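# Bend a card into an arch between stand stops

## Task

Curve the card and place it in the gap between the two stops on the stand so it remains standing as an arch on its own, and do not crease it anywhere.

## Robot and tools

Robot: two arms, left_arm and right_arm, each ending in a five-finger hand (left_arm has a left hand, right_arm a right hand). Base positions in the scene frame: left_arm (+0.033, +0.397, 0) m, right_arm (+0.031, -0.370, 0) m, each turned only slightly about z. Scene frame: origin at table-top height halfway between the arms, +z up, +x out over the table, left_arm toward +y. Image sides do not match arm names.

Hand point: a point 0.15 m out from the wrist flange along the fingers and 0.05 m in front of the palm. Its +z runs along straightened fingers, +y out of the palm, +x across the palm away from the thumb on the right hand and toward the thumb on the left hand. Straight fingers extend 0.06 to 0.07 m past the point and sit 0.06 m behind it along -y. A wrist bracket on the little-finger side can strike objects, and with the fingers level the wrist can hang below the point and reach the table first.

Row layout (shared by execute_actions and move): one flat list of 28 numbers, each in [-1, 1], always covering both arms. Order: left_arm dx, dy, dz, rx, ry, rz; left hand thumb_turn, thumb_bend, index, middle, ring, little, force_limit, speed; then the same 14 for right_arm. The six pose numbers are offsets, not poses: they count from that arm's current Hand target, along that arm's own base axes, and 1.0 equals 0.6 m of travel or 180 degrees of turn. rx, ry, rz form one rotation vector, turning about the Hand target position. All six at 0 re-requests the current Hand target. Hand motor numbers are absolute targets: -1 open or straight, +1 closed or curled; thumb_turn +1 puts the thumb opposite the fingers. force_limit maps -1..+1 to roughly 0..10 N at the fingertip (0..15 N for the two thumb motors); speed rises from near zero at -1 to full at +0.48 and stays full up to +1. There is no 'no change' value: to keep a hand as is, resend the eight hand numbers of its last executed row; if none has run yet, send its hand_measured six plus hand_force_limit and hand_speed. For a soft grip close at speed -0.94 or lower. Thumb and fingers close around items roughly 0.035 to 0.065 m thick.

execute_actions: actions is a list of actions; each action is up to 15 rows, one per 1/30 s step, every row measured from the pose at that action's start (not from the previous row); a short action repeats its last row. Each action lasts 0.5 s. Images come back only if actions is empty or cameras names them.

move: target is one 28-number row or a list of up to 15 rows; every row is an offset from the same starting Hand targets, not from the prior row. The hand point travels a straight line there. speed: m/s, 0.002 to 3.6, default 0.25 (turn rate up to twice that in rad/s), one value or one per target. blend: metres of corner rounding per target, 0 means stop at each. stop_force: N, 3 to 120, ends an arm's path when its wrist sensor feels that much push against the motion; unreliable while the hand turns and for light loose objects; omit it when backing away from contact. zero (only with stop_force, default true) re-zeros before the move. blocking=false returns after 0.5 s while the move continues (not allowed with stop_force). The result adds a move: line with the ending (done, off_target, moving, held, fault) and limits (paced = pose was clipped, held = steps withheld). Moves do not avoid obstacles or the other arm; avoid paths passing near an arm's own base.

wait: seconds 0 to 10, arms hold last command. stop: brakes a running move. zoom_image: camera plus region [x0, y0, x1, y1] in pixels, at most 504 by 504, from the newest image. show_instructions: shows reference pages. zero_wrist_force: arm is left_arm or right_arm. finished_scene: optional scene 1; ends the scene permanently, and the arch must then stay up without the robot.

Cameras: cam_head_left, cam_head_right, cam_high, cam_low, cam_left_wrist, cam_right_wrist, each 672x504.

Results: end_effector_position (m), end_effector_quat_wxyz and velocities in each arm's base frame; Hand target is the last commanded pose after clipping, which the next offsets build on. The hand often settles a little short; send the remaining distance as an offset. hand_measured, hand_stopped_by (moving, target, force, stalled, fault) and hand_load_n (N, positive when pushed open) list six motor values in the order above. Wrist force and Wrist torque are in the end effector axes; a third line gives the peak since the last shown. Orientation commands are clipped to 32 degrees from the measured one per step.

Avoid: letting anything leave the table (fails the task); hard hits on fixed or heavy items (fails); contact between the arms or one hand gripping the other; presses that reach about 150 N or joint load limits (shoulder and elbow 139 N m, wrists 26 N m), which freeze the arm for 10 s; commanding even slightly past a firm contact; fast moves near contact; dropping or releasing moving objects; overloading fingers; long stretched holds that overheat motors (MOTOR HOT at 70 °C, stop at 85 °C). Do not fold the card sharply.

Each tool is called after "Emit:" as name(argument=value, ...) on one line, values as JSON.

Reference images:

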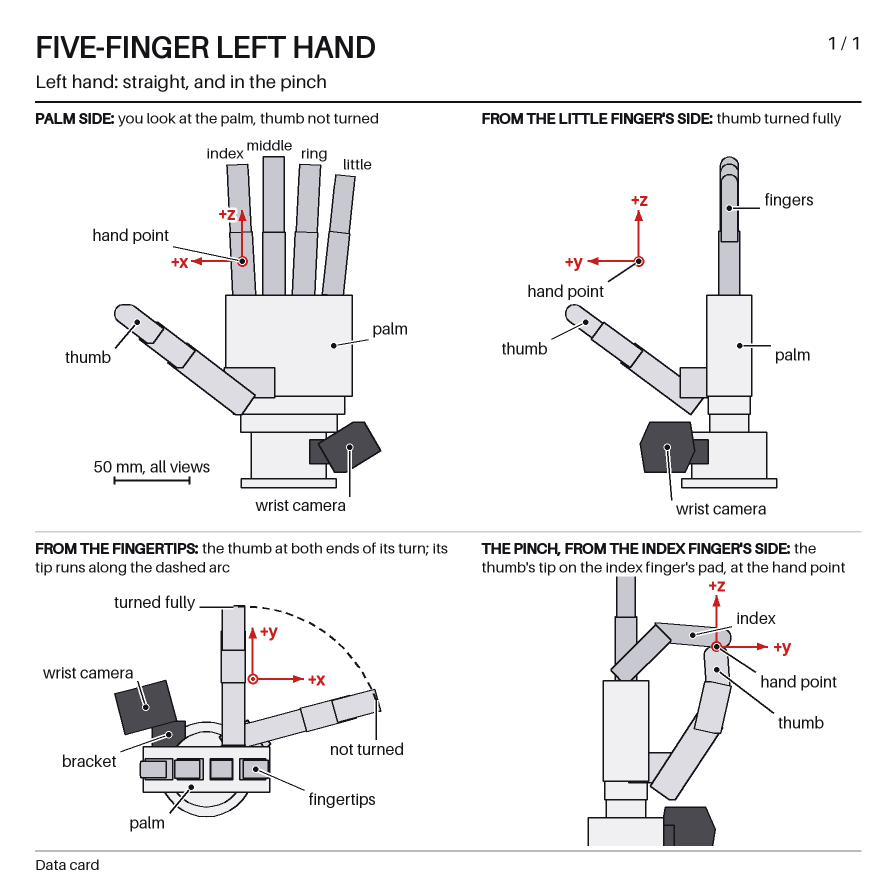

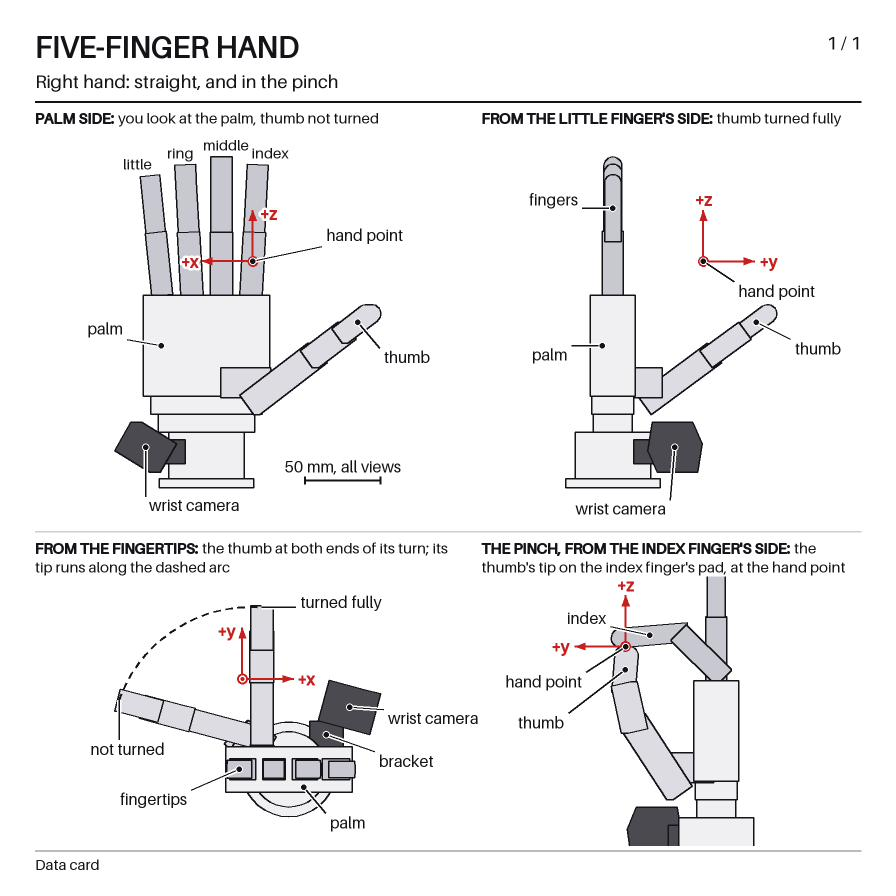

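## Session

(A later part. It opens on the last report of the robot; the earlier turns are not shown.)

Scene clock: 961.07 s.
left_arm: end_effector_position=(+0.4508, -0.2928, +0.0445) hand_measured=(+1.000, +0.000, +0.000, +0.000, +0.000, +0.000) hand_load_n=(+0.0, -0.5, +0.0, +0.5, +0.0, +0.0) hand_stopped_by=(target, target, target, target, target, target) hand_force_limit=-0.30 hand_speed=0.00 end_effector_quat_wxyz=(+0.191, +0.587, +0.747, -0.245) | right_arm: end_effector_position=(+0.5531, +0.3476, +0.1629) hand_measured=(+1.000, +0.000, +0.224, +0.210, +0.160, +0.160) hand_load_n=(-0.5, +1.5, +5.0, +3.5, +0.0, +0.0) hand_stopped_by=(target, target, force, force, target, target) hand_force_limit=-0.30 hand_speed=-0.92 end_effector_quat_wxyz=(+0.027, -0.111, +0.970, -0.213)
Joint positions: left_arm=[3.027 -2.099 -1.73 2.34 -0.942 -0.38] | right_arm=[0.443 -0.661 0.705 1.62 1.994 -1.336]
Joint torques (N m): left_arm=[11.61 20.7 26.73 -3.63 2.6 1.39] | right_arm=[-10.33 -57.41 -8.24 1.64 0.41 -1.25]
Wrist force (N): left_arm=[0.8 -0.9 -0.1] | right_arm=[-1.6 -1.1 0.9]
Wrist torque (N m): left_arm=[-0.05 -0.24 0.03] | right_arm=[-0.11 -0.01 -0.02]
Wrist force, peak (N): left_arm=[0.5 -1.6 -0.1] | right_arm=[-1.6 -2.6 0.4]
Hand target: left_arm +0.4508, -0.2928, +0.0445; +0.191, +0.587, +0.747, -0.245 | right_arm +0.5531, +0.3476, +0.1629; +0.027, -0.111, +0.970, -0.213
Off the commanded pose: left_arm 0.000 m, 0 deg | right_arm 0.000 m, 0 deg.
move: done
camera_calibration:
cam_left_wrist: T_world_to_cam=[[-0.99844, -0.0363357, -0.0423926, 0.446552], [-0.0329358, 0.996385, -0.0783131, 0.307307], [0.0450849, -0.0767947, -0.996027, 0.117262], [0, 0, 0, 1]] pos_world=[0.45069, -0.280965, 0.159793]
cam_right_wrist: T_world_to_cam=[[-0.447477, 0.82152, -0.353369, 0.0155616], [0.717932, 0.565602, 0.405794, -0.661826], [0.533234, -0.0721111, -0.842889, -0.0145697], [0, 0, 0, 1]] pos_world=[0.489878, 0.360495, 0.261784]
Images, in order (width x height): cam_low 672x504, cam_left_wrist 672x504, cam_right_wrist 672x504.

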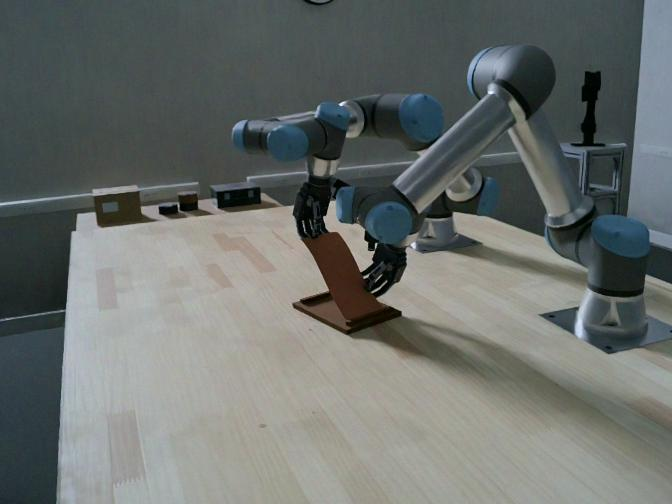

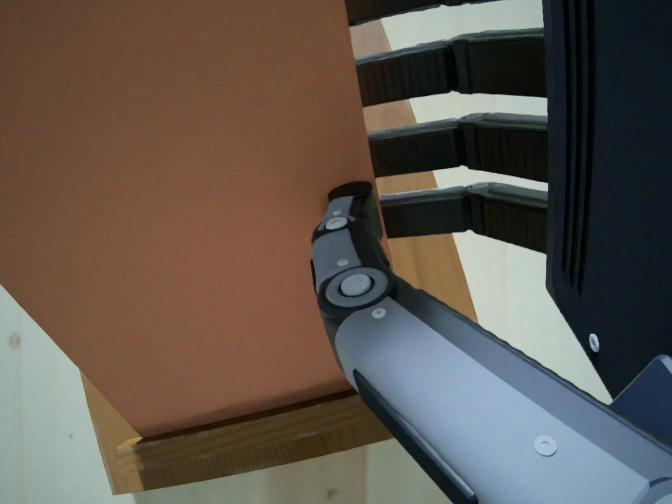

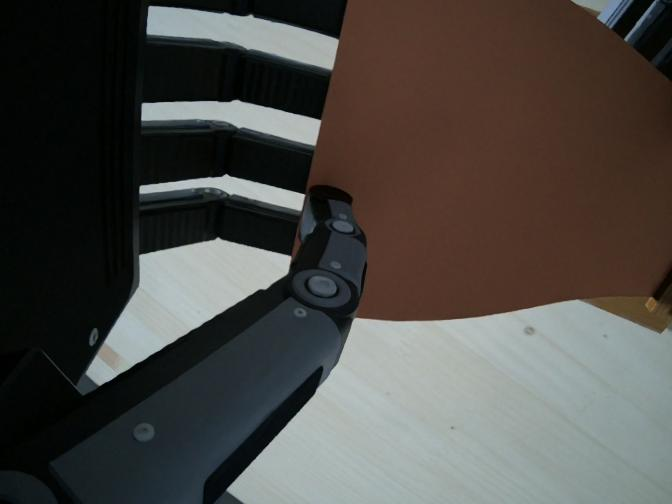

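Emit:
execute_actions(actions=[[[0,0,0,0,0,0,1,0,0.5,0.5,0,0,-0.3,-0.92,0,0,0,0,0,0,1,0,0.5,0.5,0.16,0.16,-0.3,-0.92]]])

Emit:
wait(seconds=4, cameras=["cam_low","cam_left_wrist","cam_right_wrist","cam_high"])

Emit:
zoom_image(camera="cam_low", region=[280, 220, 420, 340])

Emit:
zoom_image(camera="cam_left_wrist", region=[100, 80, 440, 460])

Scene clock: 981.87 s.
left_arm: end_effector_position=(+0.4508, -0.2928, +0.0445) hand_measured=(+1.000, +0.000, +0.216, +0.208, +0.000, +0.000) hand_load_n=(+0.0, +2.5, +5.0, +4.0, +0.0, +0.0) hand_stopped_by=(target, target, force, force, target, target) hand_force_limit=-0.30 hand_speed=-0.92 end_effector_quat_wxyz=(+0.191, +0.587, +0.747, -0.245) | right_arm: end_effector_position=(+0.5531, +0.3476, +0.1629) hand_measured=(+1.000, +0.000, +0.224, +0.210, +0.160, +0.160) hand_load_n=(-0.5, +1.5, +5.0, +3.5, +0.0, +0.0) hand_stopped_by=(target, target, force, force, target, target) hand_force_limit=-0.30 hand_speed=-0.92 end_effector_quat_wxyz=(+0.027, -0.111, +0.970, -0.213)
Joint positions: left_arm=[3.027 -2.099 -1.73 2.34 -0.942 -0.38] | right_arm=[0.443 -0.661 0.705 1.62 1.995 -1.336]
Joint torques (N m): left_arm=[11.63 20.54 26.88 -3.43 2.49 1.3] | right_arm=[-7.75 -57.14 -9.34 4.46 1.48 -1.27]
Wrist force (N): left_arm=[0.9 -1.5 0.2] | right_arm=[-1.7 -1.3 0.8]
Wrist torque (N m): left_arm=[-0.11 -0.23 0.04] | right_arm=[-0.10 -0.03 0.02]
Wrist force, peak (N): left_arm=[0.9 -1.5 0.2] | right_arm=[-1.9 -1.4 0.8]
Hand target: left_arm +0.4508, -0.2928, +0.0445; +0.191, +0.587, +0.747, -0.245 | right_arm +0.5531, +0.3476, +0.1629; +0.027, -0.111, +0.970, -0.213
Off the commanded pose: left_arm 0.000 m, 0 deg | right_arm 0.000 m, 0 deg.
Step readings (end_effector_position of left_arm | right_arm):
0: (+0.4508, -0.2928, +0.0445) | (+0.5531, +0.3476, +0.1629)
1: (+0.4508, -0.2928, +0.0445) | (+0.5531, +0.3476, +0.1629)
2: (+0.4508, -0.2928, +0.0445) | (+0.5531, +0.3476, +0.1629)
4: (+0.4508, -0.2928, +0.0445) | (+0.5531, +0.3476, +0.1629)
8: (+0.4508, -0.2928, +0.0445) | (+0.5531, +0.3476, +0.1629)
15: (+0.4508, -0.2928, +0.0445) | (+0.5531, +0.3476, +0.1629)

Scene clock: 985.87 s.
left_arm: end_effector_position=(+0.4508, -0.2928, +0.0445) hand_measured=(+1.000, +0.000, +0.216, +0.208, +0.000, +0.000) hand_load_n=(-0.5, +2.5, +4.5, +4.0, +0.0, +0.0) hand_stopped_by=(target, target, force, force, target, target) hand_force_limit=-0.30 hand_speed=-0.92 end_effector_quat_wxyz=(+0.191, +0.587, +0.747, -0.245) | right_arm: end_effector_position=(+0.5531, +0.3476, +0.1629) hand_measured=(+1.000, +0.000, +0.224, +0.210, +0.160, +0.160) hand_load_n=(+0.0, +1.5, +5.0, +3.5, +0.0, +0.0) hand_stopped_by=(target, target, force, force, target, target) hand_force_limit=-0.30 hand_speed=-0.92 end_effector_quat_wxyz=(+0.027, -0.111, +0.970, -0.213)
Joint positions: left_arm=[3.027 -2.099 -1.73 2.34 -0.942 -0.38] | right_arm=[0.443 -0.661 0.705 1.62 1.995 -1.336]
Joint torques (N m): left_arm=[11.1 21.63 26.43 -2.69 2.3 1.15] | right_arm=[-7.3 -56.44 -10.83 4.33 1.4 -1.19]
Wrist force (N): left_arm=[0.8 -1.1 -0.1] | right_arm=[-1.7 -1.3 0.6]
Wrist torque (N m): left_arm=[-0.04 -0.22 0.03] | right_arm=[-0.09 -0.02 0.01]
Wrist force, peak (N): left_arm=[1.0 -1.7 -0.1] | right_arm=[-1.9 -1.6 0.9]
Hand target: left_arm +0.4508, -0.2928, +0.0445; +0.191, +0.587, +0.747, -0.245 | right_arm +0.5531, +0.3476, +0.1629; +0.027, -0.111, +0.970, -0.213
Off the commanded pose: left_arm 0.000 m, 0 deg | right_arm 0.000 m, 0 deg.
wait: 4.00 s; at rest by 0.17 s
camera_calibration:
cam_left_wrist: T_world_to_cam=[[-0.99844, -0.0363357, -0.0423926, 0.446552], [-0.0329358, 0.996385, -0.0783131, 0.307307], [0.0450849, -0.0767947, -0.996027, 0.117262], [0, 0, 0, 1]] pos_world=[0.45069, -0.280965, 0.159793]
cam_right_wrist: T_world_to_cam=[[-0.447477, 0.82152, -0.353369, 0.0155616], [0.717932, 0.565602, 0.405794, -0.661826], [0.533234, -0.0721111, -0.842889, -0.0145697], [0, 0, 0, 1]] pos_world=[0.489878, 0.360495, 0.261784]
Images, in order (width x height): cam_high 672x504, cam_low 672x504, cam_left_wrist 672x504, cam_right_wrist 672x504.

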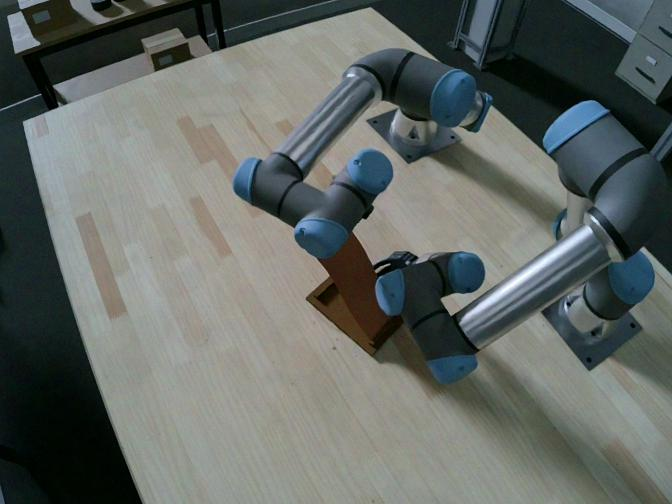

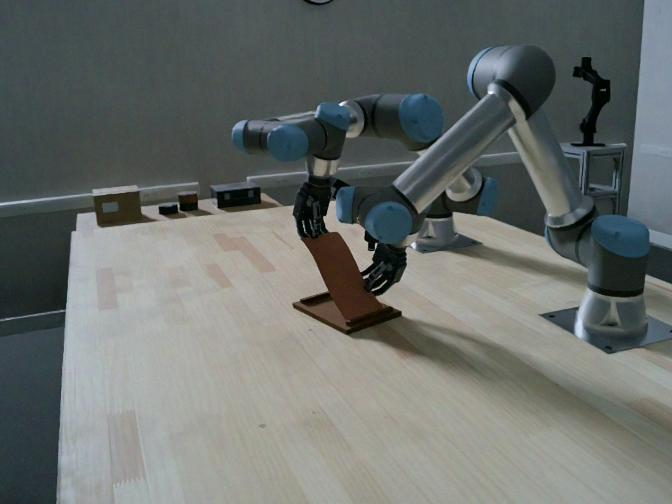

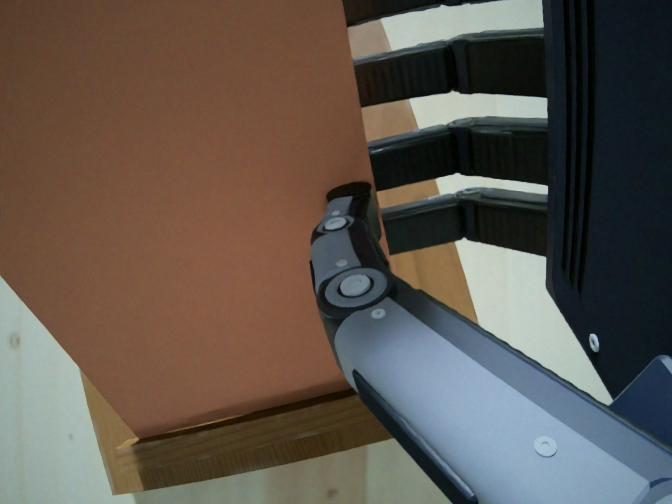

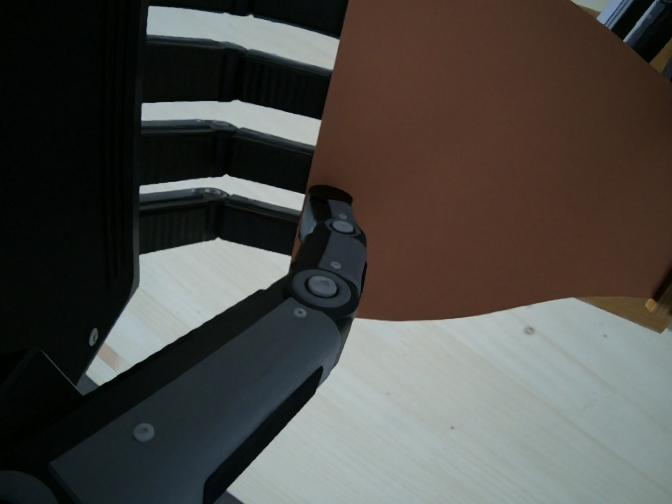

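Scaled by 3.600.

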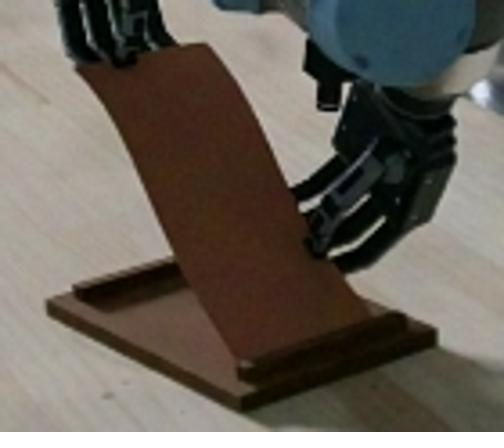

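Scaled by 1.326 from the camera's 672x504 image, which has a finer 960x720 frame.

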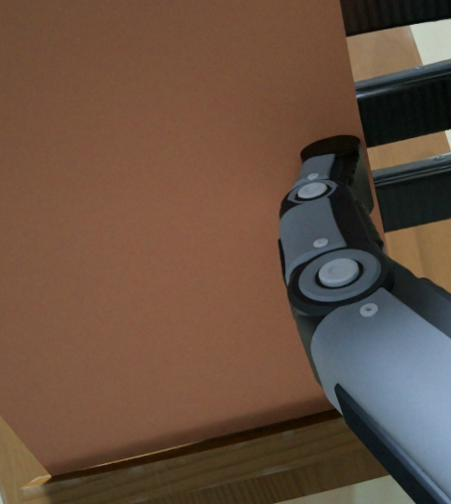

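Emit:
move(target=[0,0,0,0,0,0,1,0,0.5,0.5,-0.5,-0.5,-0.3,-0.92, 0,0,0,0,0,0, 1,0,0.5,0.5,0.16,0.16,-0.3,-0.92], speed=0.04)

Emit:
move(target=[0,0,0,0,0,0,1,0,0.5,0.5,-0.5,-0.5,-0.3,-0.92, 0.0163,-0.0663,-0.06,0,0,0, 1,0,0.5,0.5,0.16,0.16,-0.3,-0.92], speed=0.04, cameras=["all"])

Emit:
zoom_image(camera="cam_low", region=[260, 220, 420, 340])

Scene clock: 1077.27 s.
left_arm: end_effector_position=(+0.4508, -0.2928, +0.0445) hand_measured=(+1.000, +0.000, +0.216, +0.208, -0.500, -0.500) hand_load_n=(-0.5, +2.5, +4.5, +4.0, +0.0, +0.0) hand_stopped_by=(target, target, force, force, target, target) hand_force_limit=-0.30 hand_speed=-0.92 end_effector_quat_wxyz=(+0.191, +0.587, +0.747, -0.245) | right_arm: end_effector_position=(+0.5531, +0.3476, +0.1629) hand_measured=(+1.000, +0.000, +0.224, +0.210, +0.160, +0.160) hand_load_n=(+0.0, +1.5, +5.0, +3.5, +0.0, +0.0) hand_stopped_by=(target, target, force, force, target, target) hand_force_limit=-0.30 hand_speed=-0.92 end_effector_quat_wxyz=(+0.027, -0.111, +0.970, -0.213)
Joint positions: left_arm=[3.027 -2.099 -1.73 2.34 -0.942 -0.38] | right_arm=[0.443 -0.661 0.705 1.62 1.995 -1.336]
Joint torques (N m): left_arm=[10.53 22.26 25.46 -1.64 2.23 1.14] | right_arm=[-5.68 -55.23 -12.36 4.3 1.28 -1.14]
Wrist force (N): left_arm=[1.1 -1.0 -0.2] | right_arm=[-1.9 -1.2 0.7]
Wrist torque (N m): left_arm=[-0.02 -0.26 0.05] | right_arm=[-0.08 0.00 0.00]
Wrist force, peak (N): left_arm=[1.2 -1.5 0.0] | right_arm=[-2.1 -1.4 0.9]
Hand target: left_arm +0.4508, -0.2928, +0.0445; +0.191, +0.587, +0.747, -0.245 | right_arm +0.5531, +0.3476, +0.1629; +0.027, -0.111, +0.970, -0.213
Off the commanded pose: left_arm 0.000 m, 0 deg | right_arm 0.000 m, 0 deg.
move: done

Scene clock: 1079.03 s.
left_arm: end_effector_position=(+0.4508, -0.2928, +0.0445) hand_measured=(+1.000, +0.000, +0.216, +0.208, -0.500, -0.500) hand_load_n=(-3.5, +3.0, +3.0, +3.5, +0.0, +0.0) hand_stopped_by=(target, target, force, force, target, target) hand_force_limit=-0.30 hand_speed=-0.92 end_effector_quat_wxyz=(+0.192, +0.587, +0.747, -0.245) | right_arm: end_effector_position=(+0.5629, +0.3079, +0.1270) hand_measured=(+1.000, +0.000, +0.224, +0.210, +0.160, +0.160) hand_load_n=(-0.5, +2.5, +5.0, +3.5, +0.0, +0.0) hand_stopped_by=(target, target, force, force, target, target) hand_force_limit=-0.30 hand_speed=-0.92 end_effector_quat_wxyz=(+0.027, -0.111, +0.970, -0.213)
Joint positions: left_arm=[3.027 -2.099 -1.73 2.34 -0.942 -0.38] | right_arm=[0.378 -0.7 0.863 1.472 2 -1.407]
Joint torques (N m): left_arm=[10.04 22.37 18.63 -2.41 -0.69 0.29] | right_arm=[-15.92 -58.86 -9.32 0.14 3.59 -1.24]
Wrist force (N): left_arm=[-6.9 2.5 1.0] | right_arm=[1.7 8.9 0.6]
Wrist torque (N m): left_arm=[-0.03 -0.20 -0.05] | right_arm=[0.22 -0.02 0.17]
Wrist force, peak (N): left_arm=[-7.8 3.0 0.4] | right_arm=[2.1 10.0 1.4]
Hand target: left_arm +0.4508, -0.2928, +0.0445; +0.191, +0.587, +0.747, -0.245 | right_arm +0.5629, +0.3078, +0.1269; +0.027, -0.111, +0.970, -0.213
Off the commanded pose: left_arm 0.000 m, 0 deg | right_arm 0.000 m, 0 deg.
move: done
camera_calibration:
cam_left_wrist: T_world_to_cam=[[-0.99844, -0.0363396, -0.0423884, 0.446551], [-0.0329356, 0.996377, -0.0784124, 0.30732], [0.0450843, -0.076894, -0.996019, 0.117233], [0, 0, 0, 1]] pos_world=[0.45069, -0.280965, 0.159793]
cam_right_wrist: T_world_to_cam=[[-0.447477, 0.82152, -0.353369, 0.0398399], [0.717932, 0.565602, 0.405794, -0.631799], [0.533234, -0.0721111, -0.842889, -0.0530022], [0, 0, 0, 1]] pos_world=[0.499678, 0.320795, 0.225784]

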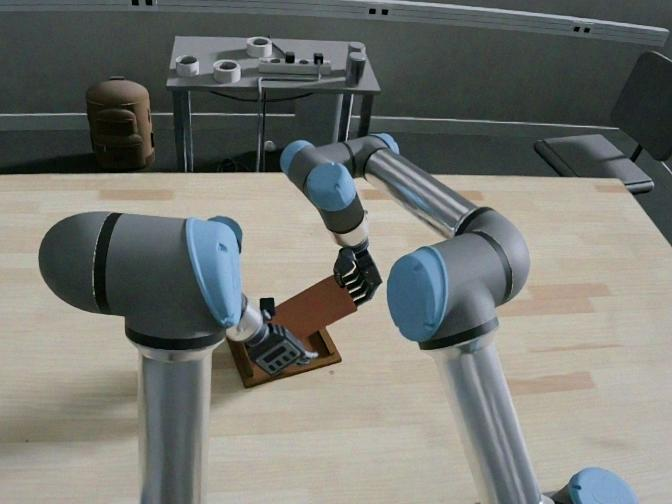

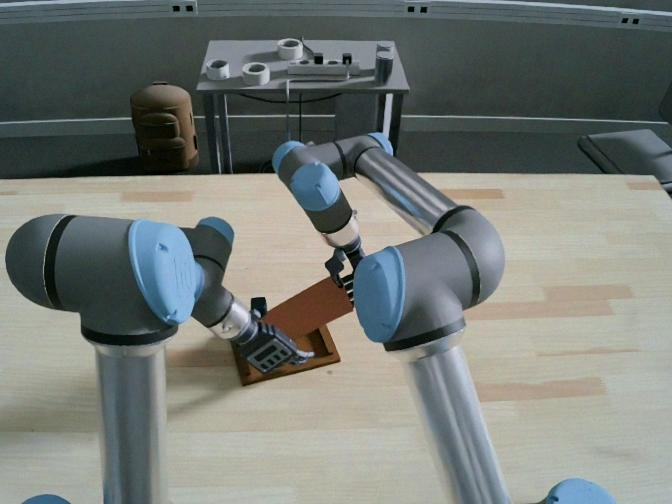

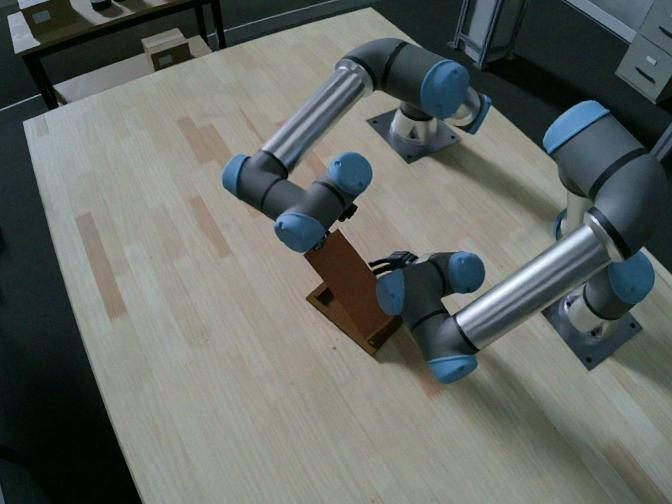

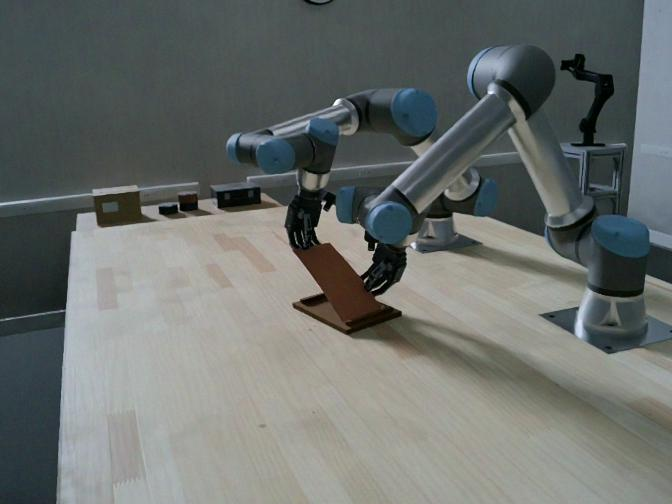

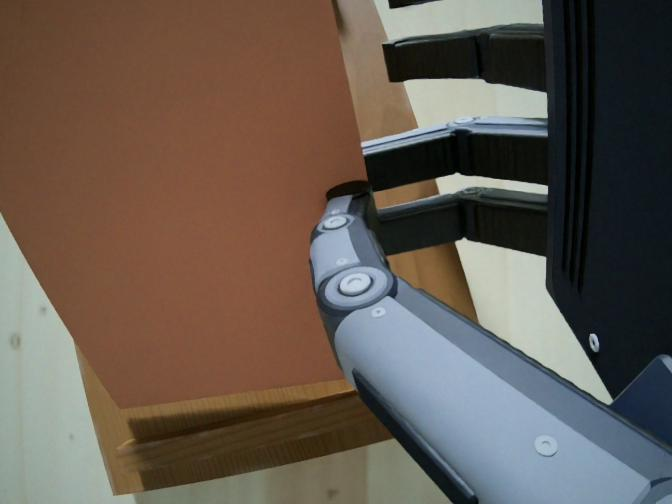

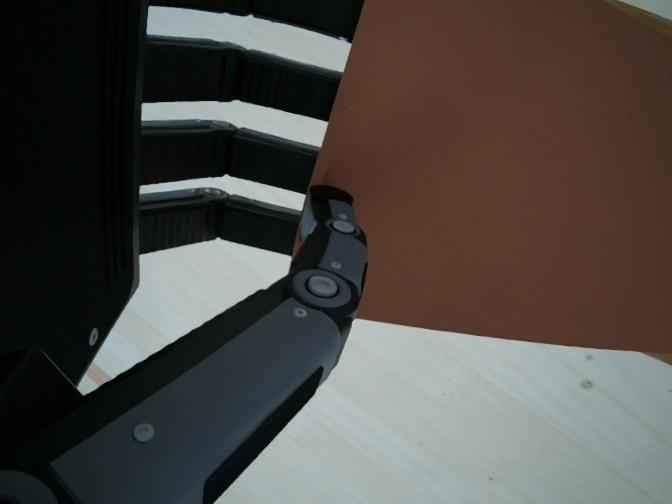

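Scaled by 3.150.

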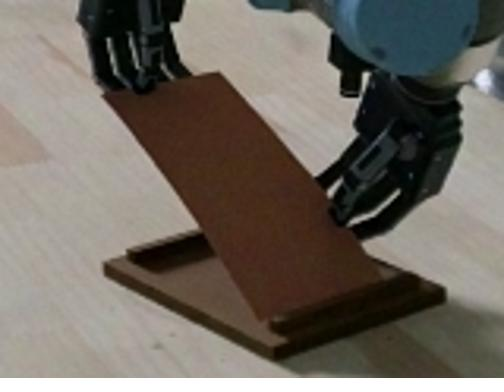

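Emit:
move(target=[0,0,0,0,0,0,1,0,0.5,0.5,-0.5,-0.5,-0.3,-0.92, -0.0048,0.0195,-0.005,0,0,0, 1,0,0.5,0.5,0.16,0.16,-0.3,-0.92], speed=0.03, cameras=["cam_low","cam_left_wrist","cam_right_wrist"])

Emit:
zoom_image(camera="cam_low", region=[260, 220, 420, 340])

Scene clock: 1086.13 s.
left_arm: end_effector_position=(+0.4507, -0.2927, +0.0445) hand_measured=(+1.000, +0.000, +0.216, +0.208, -0.500, -0.500) hand_load_n=(+0.5, +2.0, +4.0, +3.0, +0.0, +0.0) hand_stopped_by=(target, target, force, force, target, target) hand_force_limit=-0.30 hand_speed=-0.92 end_effector_quat_wxyz=(+0.191, +0.587, +0.747, -0.245) | right_arm: end_effector_position=(+0.5600, +0.3194, +0.1240) hand_measured=(+1.000, +0.000, +0.224, +0.210, +0.160, +0.160) hand_load_n=(+0.0, +1.5, +5.0, +3.0, +0.0, +0.0) hand_stopped_by=(target, target, force, force, target, target) hand_force_limit=-0.30 hand_speed=-0.92 end_effector_quat_wxyz=(+0.027, -0.111, +0.970, -0.213)
Joint positions: left_arm=[3.027 -2.099 -1.73 2.34 -0.942 -0.38] | right_arm=[0.397 -0.685 0.845 1.483 1.998 -1.386]
Joint torques (N m): left_arm=[9.9 23.19 9.01 -1.64 2 -0.49] | right_arm=[15.31 -40.92 -27.31 4.65 -0.97 1.63]
Wrist force (N): left_arm=[3.0 -1.5 -0.1] | right_arm=[-2.2 -3.3 0.7]
Wrist torque (N m): left_arm=[-0.06 -0.24 0.02] | right_arm=[-0.17 0.00 -0.10]
Wrist force, peak (N): left_arm=[-7.1 2.7 0.9] | right_arm=[1.7 9.2 0.7]
Hand target: left_arm +0.4508, -0.2928, +0.0445; +0.191, +0.587, +0.747, -0.245 | right_arm +0.5600, +0.3195, +0.1239; +0.027, -0.111, +0.970, -0.213
Off the commanded pose: left_arm 0.000 m, 0 deg | right_arm 0.000 m, 0 deg.
move: done
camera_calibration:
cam_left_wrist: T_world_to_cam=[[-0.998442, -0.0364216, -0.0422827, 0.446512], [-0.0330348, 0.99639, -0.0782066, 0.307336], [0.0449785, -0.0766879, -0.99604, 0.117342], [0, 0, 0, 1]] pos_world=[0.450691, -0.280965, 0.159792]
cam_right_wrist: T_world_to_cam=[[-0.447477, 0.82152, -0.353369, 0.0279525], [0.717932, 0.565602, 0.405794, -0.635061], [0.533234, -0.0721111, -0.842889, -0.053148], [0, 0, 0, 1]] pos_world=[0.496778, 0.332395, 0.222784]
Images, in order (width x height): cam_low 672x504, cam_left_wrist 672x504, cam_right_wrist 672x504.

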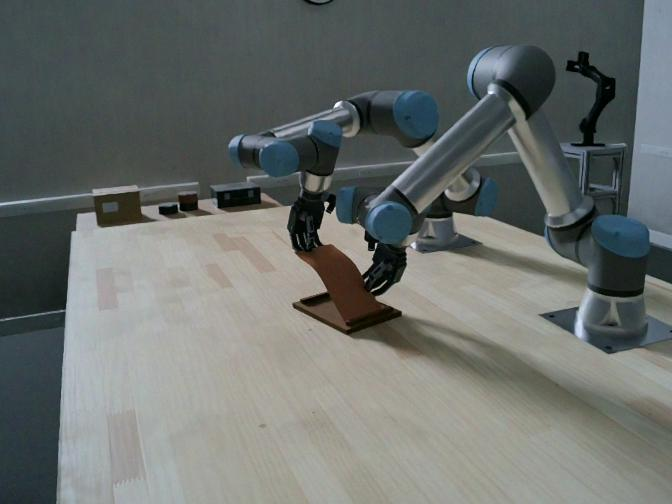

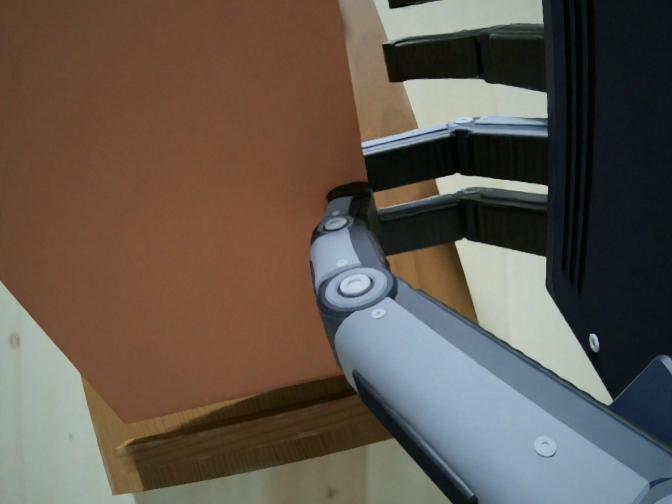

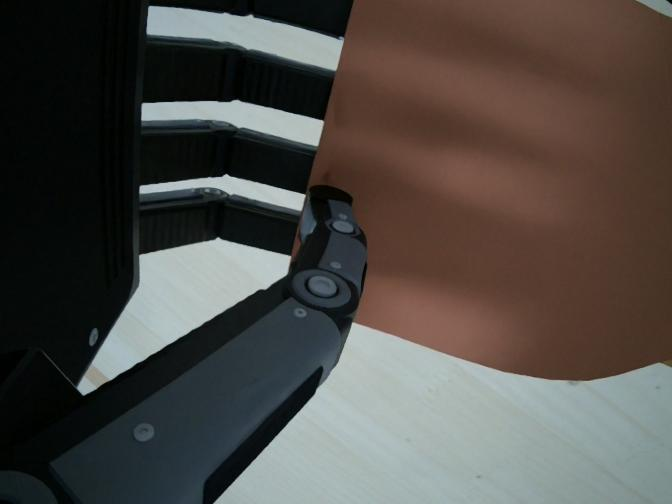

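Scaled by 3.150.

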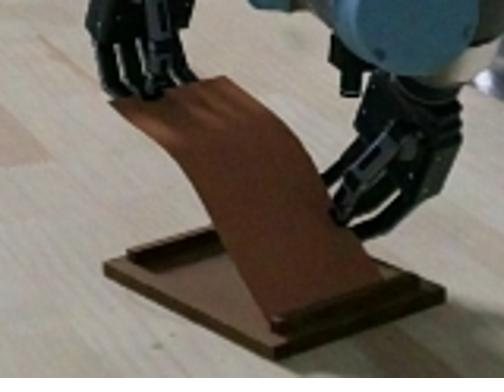

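Emit:
move(target=[0,0,0,0,0,0,1,0,0.5,0.5,-0.5,-0.5,-0.3,-0.92, 0.0032,-0.0130,0.003,0,0,0, 1,0,0.5,0.5,0.16,0.16,-0.3,-0.92], speed=0.03, cameras=["cam_low","cam_left_wrist","cam_right_wrist"])

Emit:
zoom_image(camera="cam_low", region=[260, 220, 420, 340])

Scene clock: 1107.83 s.
left_arm: end_effector_position=(+0.4508, -0.2928, +0.0445) hand_measured=(+1.000, +0.000, +0.216, +0.208, -0.500, -0.500) hand_load_n=(+0.0, +2.0, +3.5, +3.5, +0.0, +0.0) hand_stopped_by=(target, target, force, force, target, target) hand_force_limit=-0.30 hand_speed=-0.92 end_effector_quat_wxyz=(+0.192, +0.587, +0.747, -0.245) | right_arm: end_effector_position=(+0.5619, +0.3118, +0.1257) hand_measured=(+1.000, +0.000, +0.224, +0.210, +0.160, +0.160) hand_load_n=(+0.0, +1.5, +5.0, +3.0, +0.0, +0.0) hand_stopped_by=(target, target, force, force, target, target) hand_force_limit=-0.30 hand_speed=-0.92 end_effector_quat_wxyz=(+0.027, -0.111, +0.970, -0.213)
Joint positions: left_arm=[3.027 -2.099 -1.73 2.34 -0.942 -0.38] | right_arm=[0.384 -0.695 0.857 1.475 1.999 -1.4]
Joint torques (N m): left_arm=[9.32 24.2 25.48 -0.87 2.05 1.14] | right_arm=[-12.62 -56.4 -9.91 0.3 2.17 -1.19]
Wrist force (N): left_arm=[-0.7 -0.4 0.3] | right_arm=[-0.7 1.5 0.6]
Wrist torque (N m): left_arm=[-0.09 -0.22 0.01] | right_arm=[0.02 -0.02 0.09]
Wrist force, peak (N): left_arm=[3.3 -1.8 -0.1] | right_arm=[-2.5 -3.5 0.4]
Hand target: left_arm +0.4508, -0.2928, +0.0445; +0.191, +0.587, +0.747, -0.245 | right_arm +0.5619, +0.3117, +0.1257; +0.027, -0.111, +0.970, -0.213
Off the commanded pose: left_arm 0.000 m, 0 deg | right_arm 0.000 m, 0 deg.
move: done
camera_calibration:
cam_left_wrist: T_world_to_cam=[[-0.99844, -0.0363396, -0.0423884, 0.446551], [-0.0329356, 0.996377, -0.0784124, 0.30732], [0.0450843, -0.076894, -0.996019, 0.117233], [0, 0, 0, 1]] pos_world=[0.45069, -0.280965, 0.159793]
cam_right_wrist: T_world_to_cam=[[-0.447477, 0.82152, -0.353369, 0.0356823], [0.717932, 0.565602, 0.405794, -0.632857], [0.533234, -0.0721111, -0.842889, -0.053192], [0, 0, 0, 1]] pos_world=[0.498678, 0.324795, 0.224584]
Images, in order (width x height): cam_low 672x504, cam_left_wrist 672x504, cam_right_wrist 672x504.

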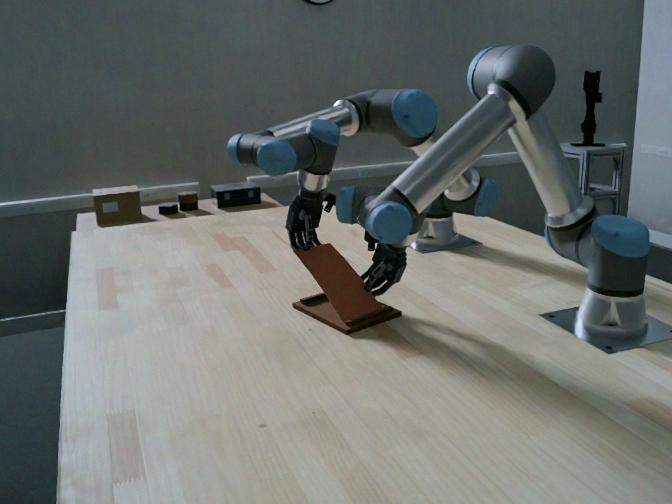

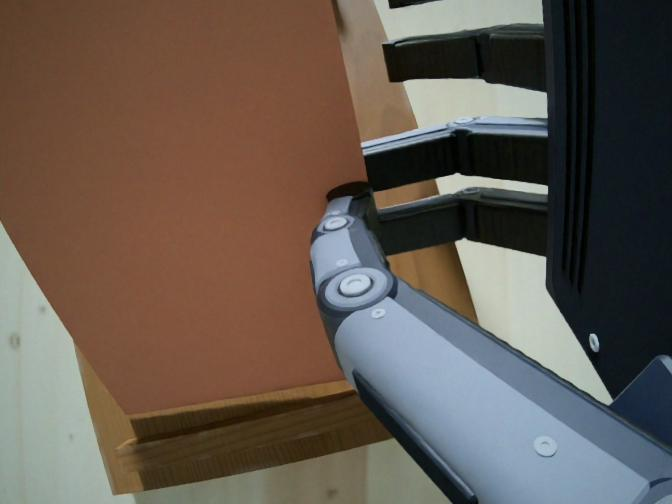

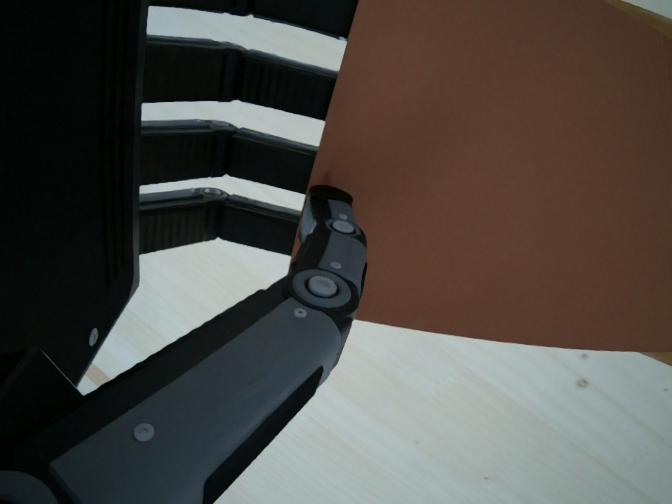

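Scaled by 3.150.

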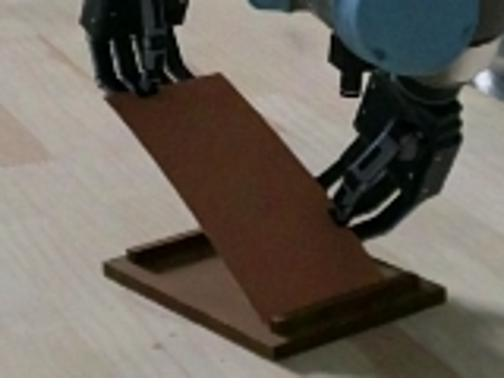

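Emit:
move(target=[0,0,0,0,0,0,1,0,0.5,0.5,-0.5,-0.5,-0.3,-0.92, -0.0010,0.0040,-0.0015,0,0,0, 1,0,0.5,0.5,0.16,0.16,-0.3,-0.92], speed=0.03)

Emit:
execute_actions(actions=[[[0,0,0,0,0,0,1,0,0.5,0.5,-0.5,-0.5,-0.3,-0.92,0,0,0,0,0,0,1,0,0,0,0,0,-0.3,-0.85]]])

Emit:
wait(seconds=2, cameras=["cam_low","cam_left_wrist","cam_right_wrist"])

Emit:
zoom_image(camera="cam_low", region=[260, 220, 420, 340])

Scene clock: 1117.70 s.
left_arm: end_effector_position=(+0.4508, -0.2928, +0.0445) hand_measured=(+1.000, +0.000, +0.216, +0.208, -0.500, -0.500) hand_load_n=(+0.5, +2.5, +3.5, +3.0, +0.0, +0.0) hand_stopped_by=(target, target, force, force, target, target) hand_force_limit=-0.30 hand_speed=-0.92 end_effector_quat_wxyz=(+0.191, +0.587, +0.747, -0.245) | right_arm: end_effector_position=(+0.5613, +0.3141, +0.1249) hand_measured=(+1.000, +0.000, +0.224, +0.210, +0.160, +0.160) hand_load_n=(+0.0, +1.5, +5.0, +3.5, +0.0, +0.0) hand_stopped_by=(target, target, force, force, target, target) hand_force_limit=-0.30 hand_speed=-0.92 end_effector_quat_wxyz=(+0.027, -0.111, +0.970, -0.213)
Joint positions: left_arm=[3.027 -2.099 -1.73 2.34 -0.942 -0.38] | right_arm=[0.388 -0.692 0.854 1.477 1.999 -1.396]
Joint torques (N m): left_arm=[9.15 24.6 3.69 -3.38 -0.64 1.18] | right_arm=[14.49 -38.71 -25.93 4.93 -0.92 1.57]
Wrist force (N): left_arm=[2.4 -1.1 0.0] | right_arm=[-2.2 -2.3 0.5]
Wrist torque (N m): left_arm=[-0.02 -0.24 0.00] | right_arm=[-0.11 0.04 -0.08]
Wrist force, peak (N): left_arm=[2.4 -1.1 -0.2] | right_arm=[-2.2 -2.3 0.5]
Hand target: left_arm +0.4508, -0.2928, +0.0445; +0.191, +0.587, +0.747, -0.245 | right_arm +0.5613, +0.3141, +0.1248; +0.027, -0.111, +0.970, -0.213
Off the commanded pose: left_arm 0.000 m, 0 deg | right_arm 0.000 m, 0 deg.
move: done

Scene clock: 1118.50 s.
left_arm: end_effector_position=(+0.4508, -0.2928, +0.0445) hand_measured=(+1.000, +0.000, +0.216, +0.208, -0.500, -0.500) hand_load_n=(+0.0, +2.0, +3.5, +3.5, +0.0, +0.0) hand_stopped_by=(target, target, force, force, target, target) hand_force_limit=-0.30 hand_speed=-0.92 end_effector_quat_wxyz=(+0.191, +0.587, +0.747, -0.245) | right_arm: end_effector_position=(+0.5613, +0.3141, +0.1248) hand_measured=(+1.000, +0.000, +0.000, +0.000, +0.000, +0.000) hand_load_n=(+0.0, +0.0, +0.0, +0.5, +0.0, +0.0) hand_stopped_by=(target, target, target, target, target, target) hand_force_limit=-0.30 hand_speed=-0.85 end_effector_quat_wxyz=(+0.027, -0.111, +0.970, -0.213)
Joint positions: left_arm=[3.027 -2.099 -1.73 2.34 -0.942 -0.38] | right_arm=[0.388 -0.692 0.854 1.477 1.999 -1.396]
Joint torques (N m): left_arm=[8.82 24.47 2.58 -3.07 0.52 1.22] | right_arm=[11.68 -39.77 -26.83 4.45 1.44 2.09]
Wrist force (N): left_arm=[0.4 -0.6 -0.2] | right_arm=[-1.4 -0.5 0.5]
Wrist torque (N m): left_arm=[-0.03 -0.18 0.01] | right_arm=[-0.07 0.01 -0.09]
Wrist force, peak (N): left_arm=[2.3 -1.3 -0.1] | right_arm=[-2.0 -2.3 0.4]
Hand target: left_arm +0.4508, -0.2928, +0.0445; +0.191, +0.587, +0.747, -0.245 | right_arm +0.5613, +0.3141, +0.1248; +0.027, -0.111, +0.970, -0.213
Off the commanded pose: left_arm 0.000 m, 0 deg | right_arm 0.000 m, 0 deg.
Step readings (end_effector_position of left_arm | right_arm):
0: (+0.4508, -0.2928, +0.0445) | (+0.5613, +0.3141, +0.1249)
1: (+0.4508, -0.2928, +0.0445) | (+0.5613, +0.3141, +0.1249)
2: (+0.4508, -0.2928, +0.0445) | (+0.5613, +0.3141, +0.1249)
4: (+0.4508, -0.2928, +0.0445) | (+0.5613, +0.3141, +0.1248)
8: (+0.4508, -0.2928, +0.0445) | (+0.5613, +0.3141, +0.1248)
15: (+0.4508, -0.2928, +0.0445) | (+0.5613, +0.3141, +0.1248)

Scene clock: 1120.50 s.
left_arm: end_effector_position=(+0.4508, -0.2928, +0.0445) hand_measured=(+1.000, +0.000, +0.216, +0.208, -0.500, -0.500) hand_load_n=(+0.0, +2.0, +3.5, +3.5, +0.0, +0.0) hand_stopped_by=(target, target, force, force, target, target) hand_force_limit=-0.30 hand_speed=-0.92 end_effector_quat_wxyz=(+0.191, +0.587, +0.747, -0.245) | right_arm: end_effector_position=(+0.5613, +0.3141, +0.1248) hand_measured=(+1.000, +0.000, +0.000, +0.000, +0.000, +0.000) hand_load_n=(+0.0, +0.0, +0.0, +0.0, +0.0, +0.0) hand_stopped_by=(target, target, target, target, target, target) hand_force_limit=-0.30 hand_speed=-0.85 end_effector_quat_wxyz=(+0.027, -0.111, +0.970, -0.213)
Joint positions: left_arm=[3.027 -2.099 -1.73 2.34 -0.942 -0.38] | right_arm=[0.388 -0.692 0.854 1.477 1.999 -1.396]
Joint torques (N m): left_arm=[9.25 24.89 3.14 -2.35 2.54 1.07] | right_arm=[7.5 -40.89 -25.89 3.01 1.82 1.98]
Wrist force (N): left_arm=[0.5 -0.5 0.0] | right_arm=[-1.3 -0.5 0.7]
Wrist torque (N m): left_arm=[-0.03 -0.19 0.02] | right_arm=[-0.08 -0.01 -0.09]
Wrist force, peak (N): left_arm=[0.8 -0.8 0.0] | right_arm=[-1.5 -0.5 0.5]
Hand target: left_arm +0.4508, -0.2928, +0.0445; +0.191, +0.587, +0.747, -0.245 | right_arm +0.5613, +0.3141, +0.1248; +0.027, -0.111, +0.970, -0.213
Off the commanded pose: left_arm 0.000 m, 0 deg | right_arm 0.000 m, 0 deg.
wait: 2.00 s; at rest by 0.17 s
camera_calibration:
cam_left_wrist: T_world_to_cam=[[-0.99844, -0.0363357, -0.0423926, 0.446552], [-0.0329358, 0.996385, -0.0783131, 0.307307], [0.0450849, -0.0767947, -0.996027, 0.117262], [0, 0, 0, 1]] pos_world=[0.45069, -0.280965, 0.159793]
cam_right_wrist: T_world_to_cam=[[-0.447477, 0.82152, -0.353369, 0.0332063], [0.717932, 0.565602, 0.405794, -0.633361], [0.533234, -0.0721111, -0.842889, -0.0534648], [0, 0, 0, 1]] pos_world=[0.498078, 0.327095, 0.223684]
Images, in order (width x height): cam_low 672x504, cam_left_wrist 672x504, cam_right_wrist 672x504.

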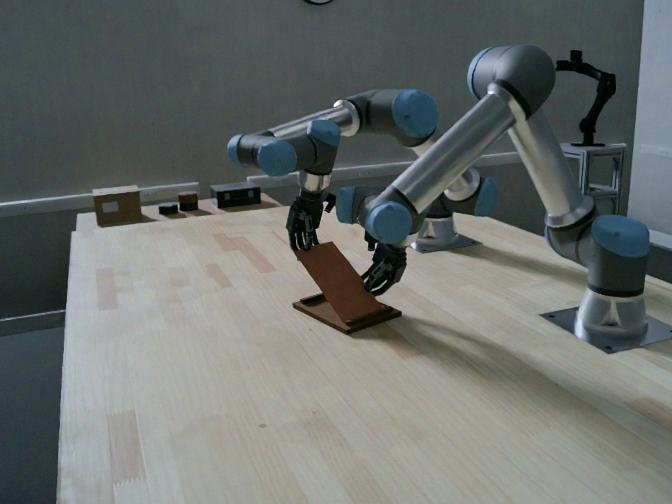

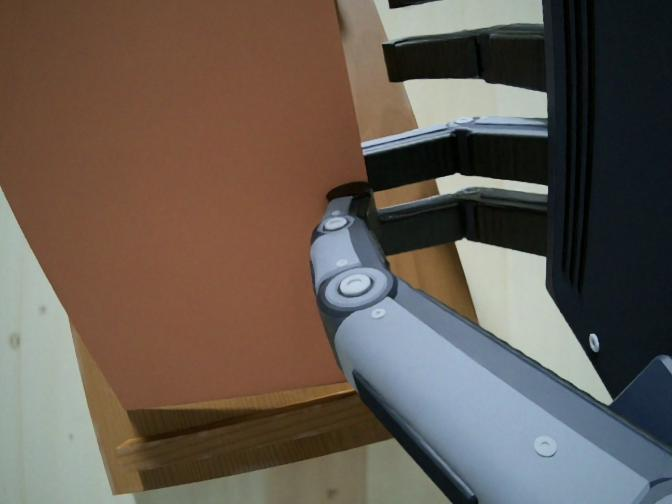

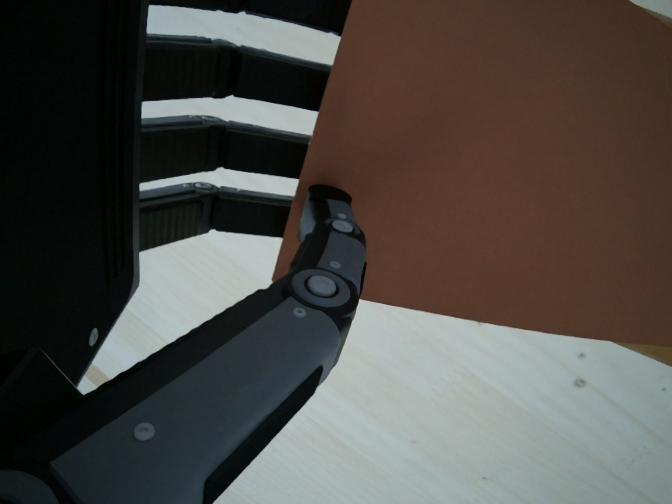

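Scaled by 3.150.

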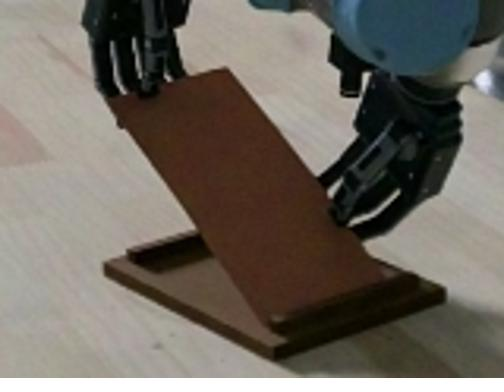

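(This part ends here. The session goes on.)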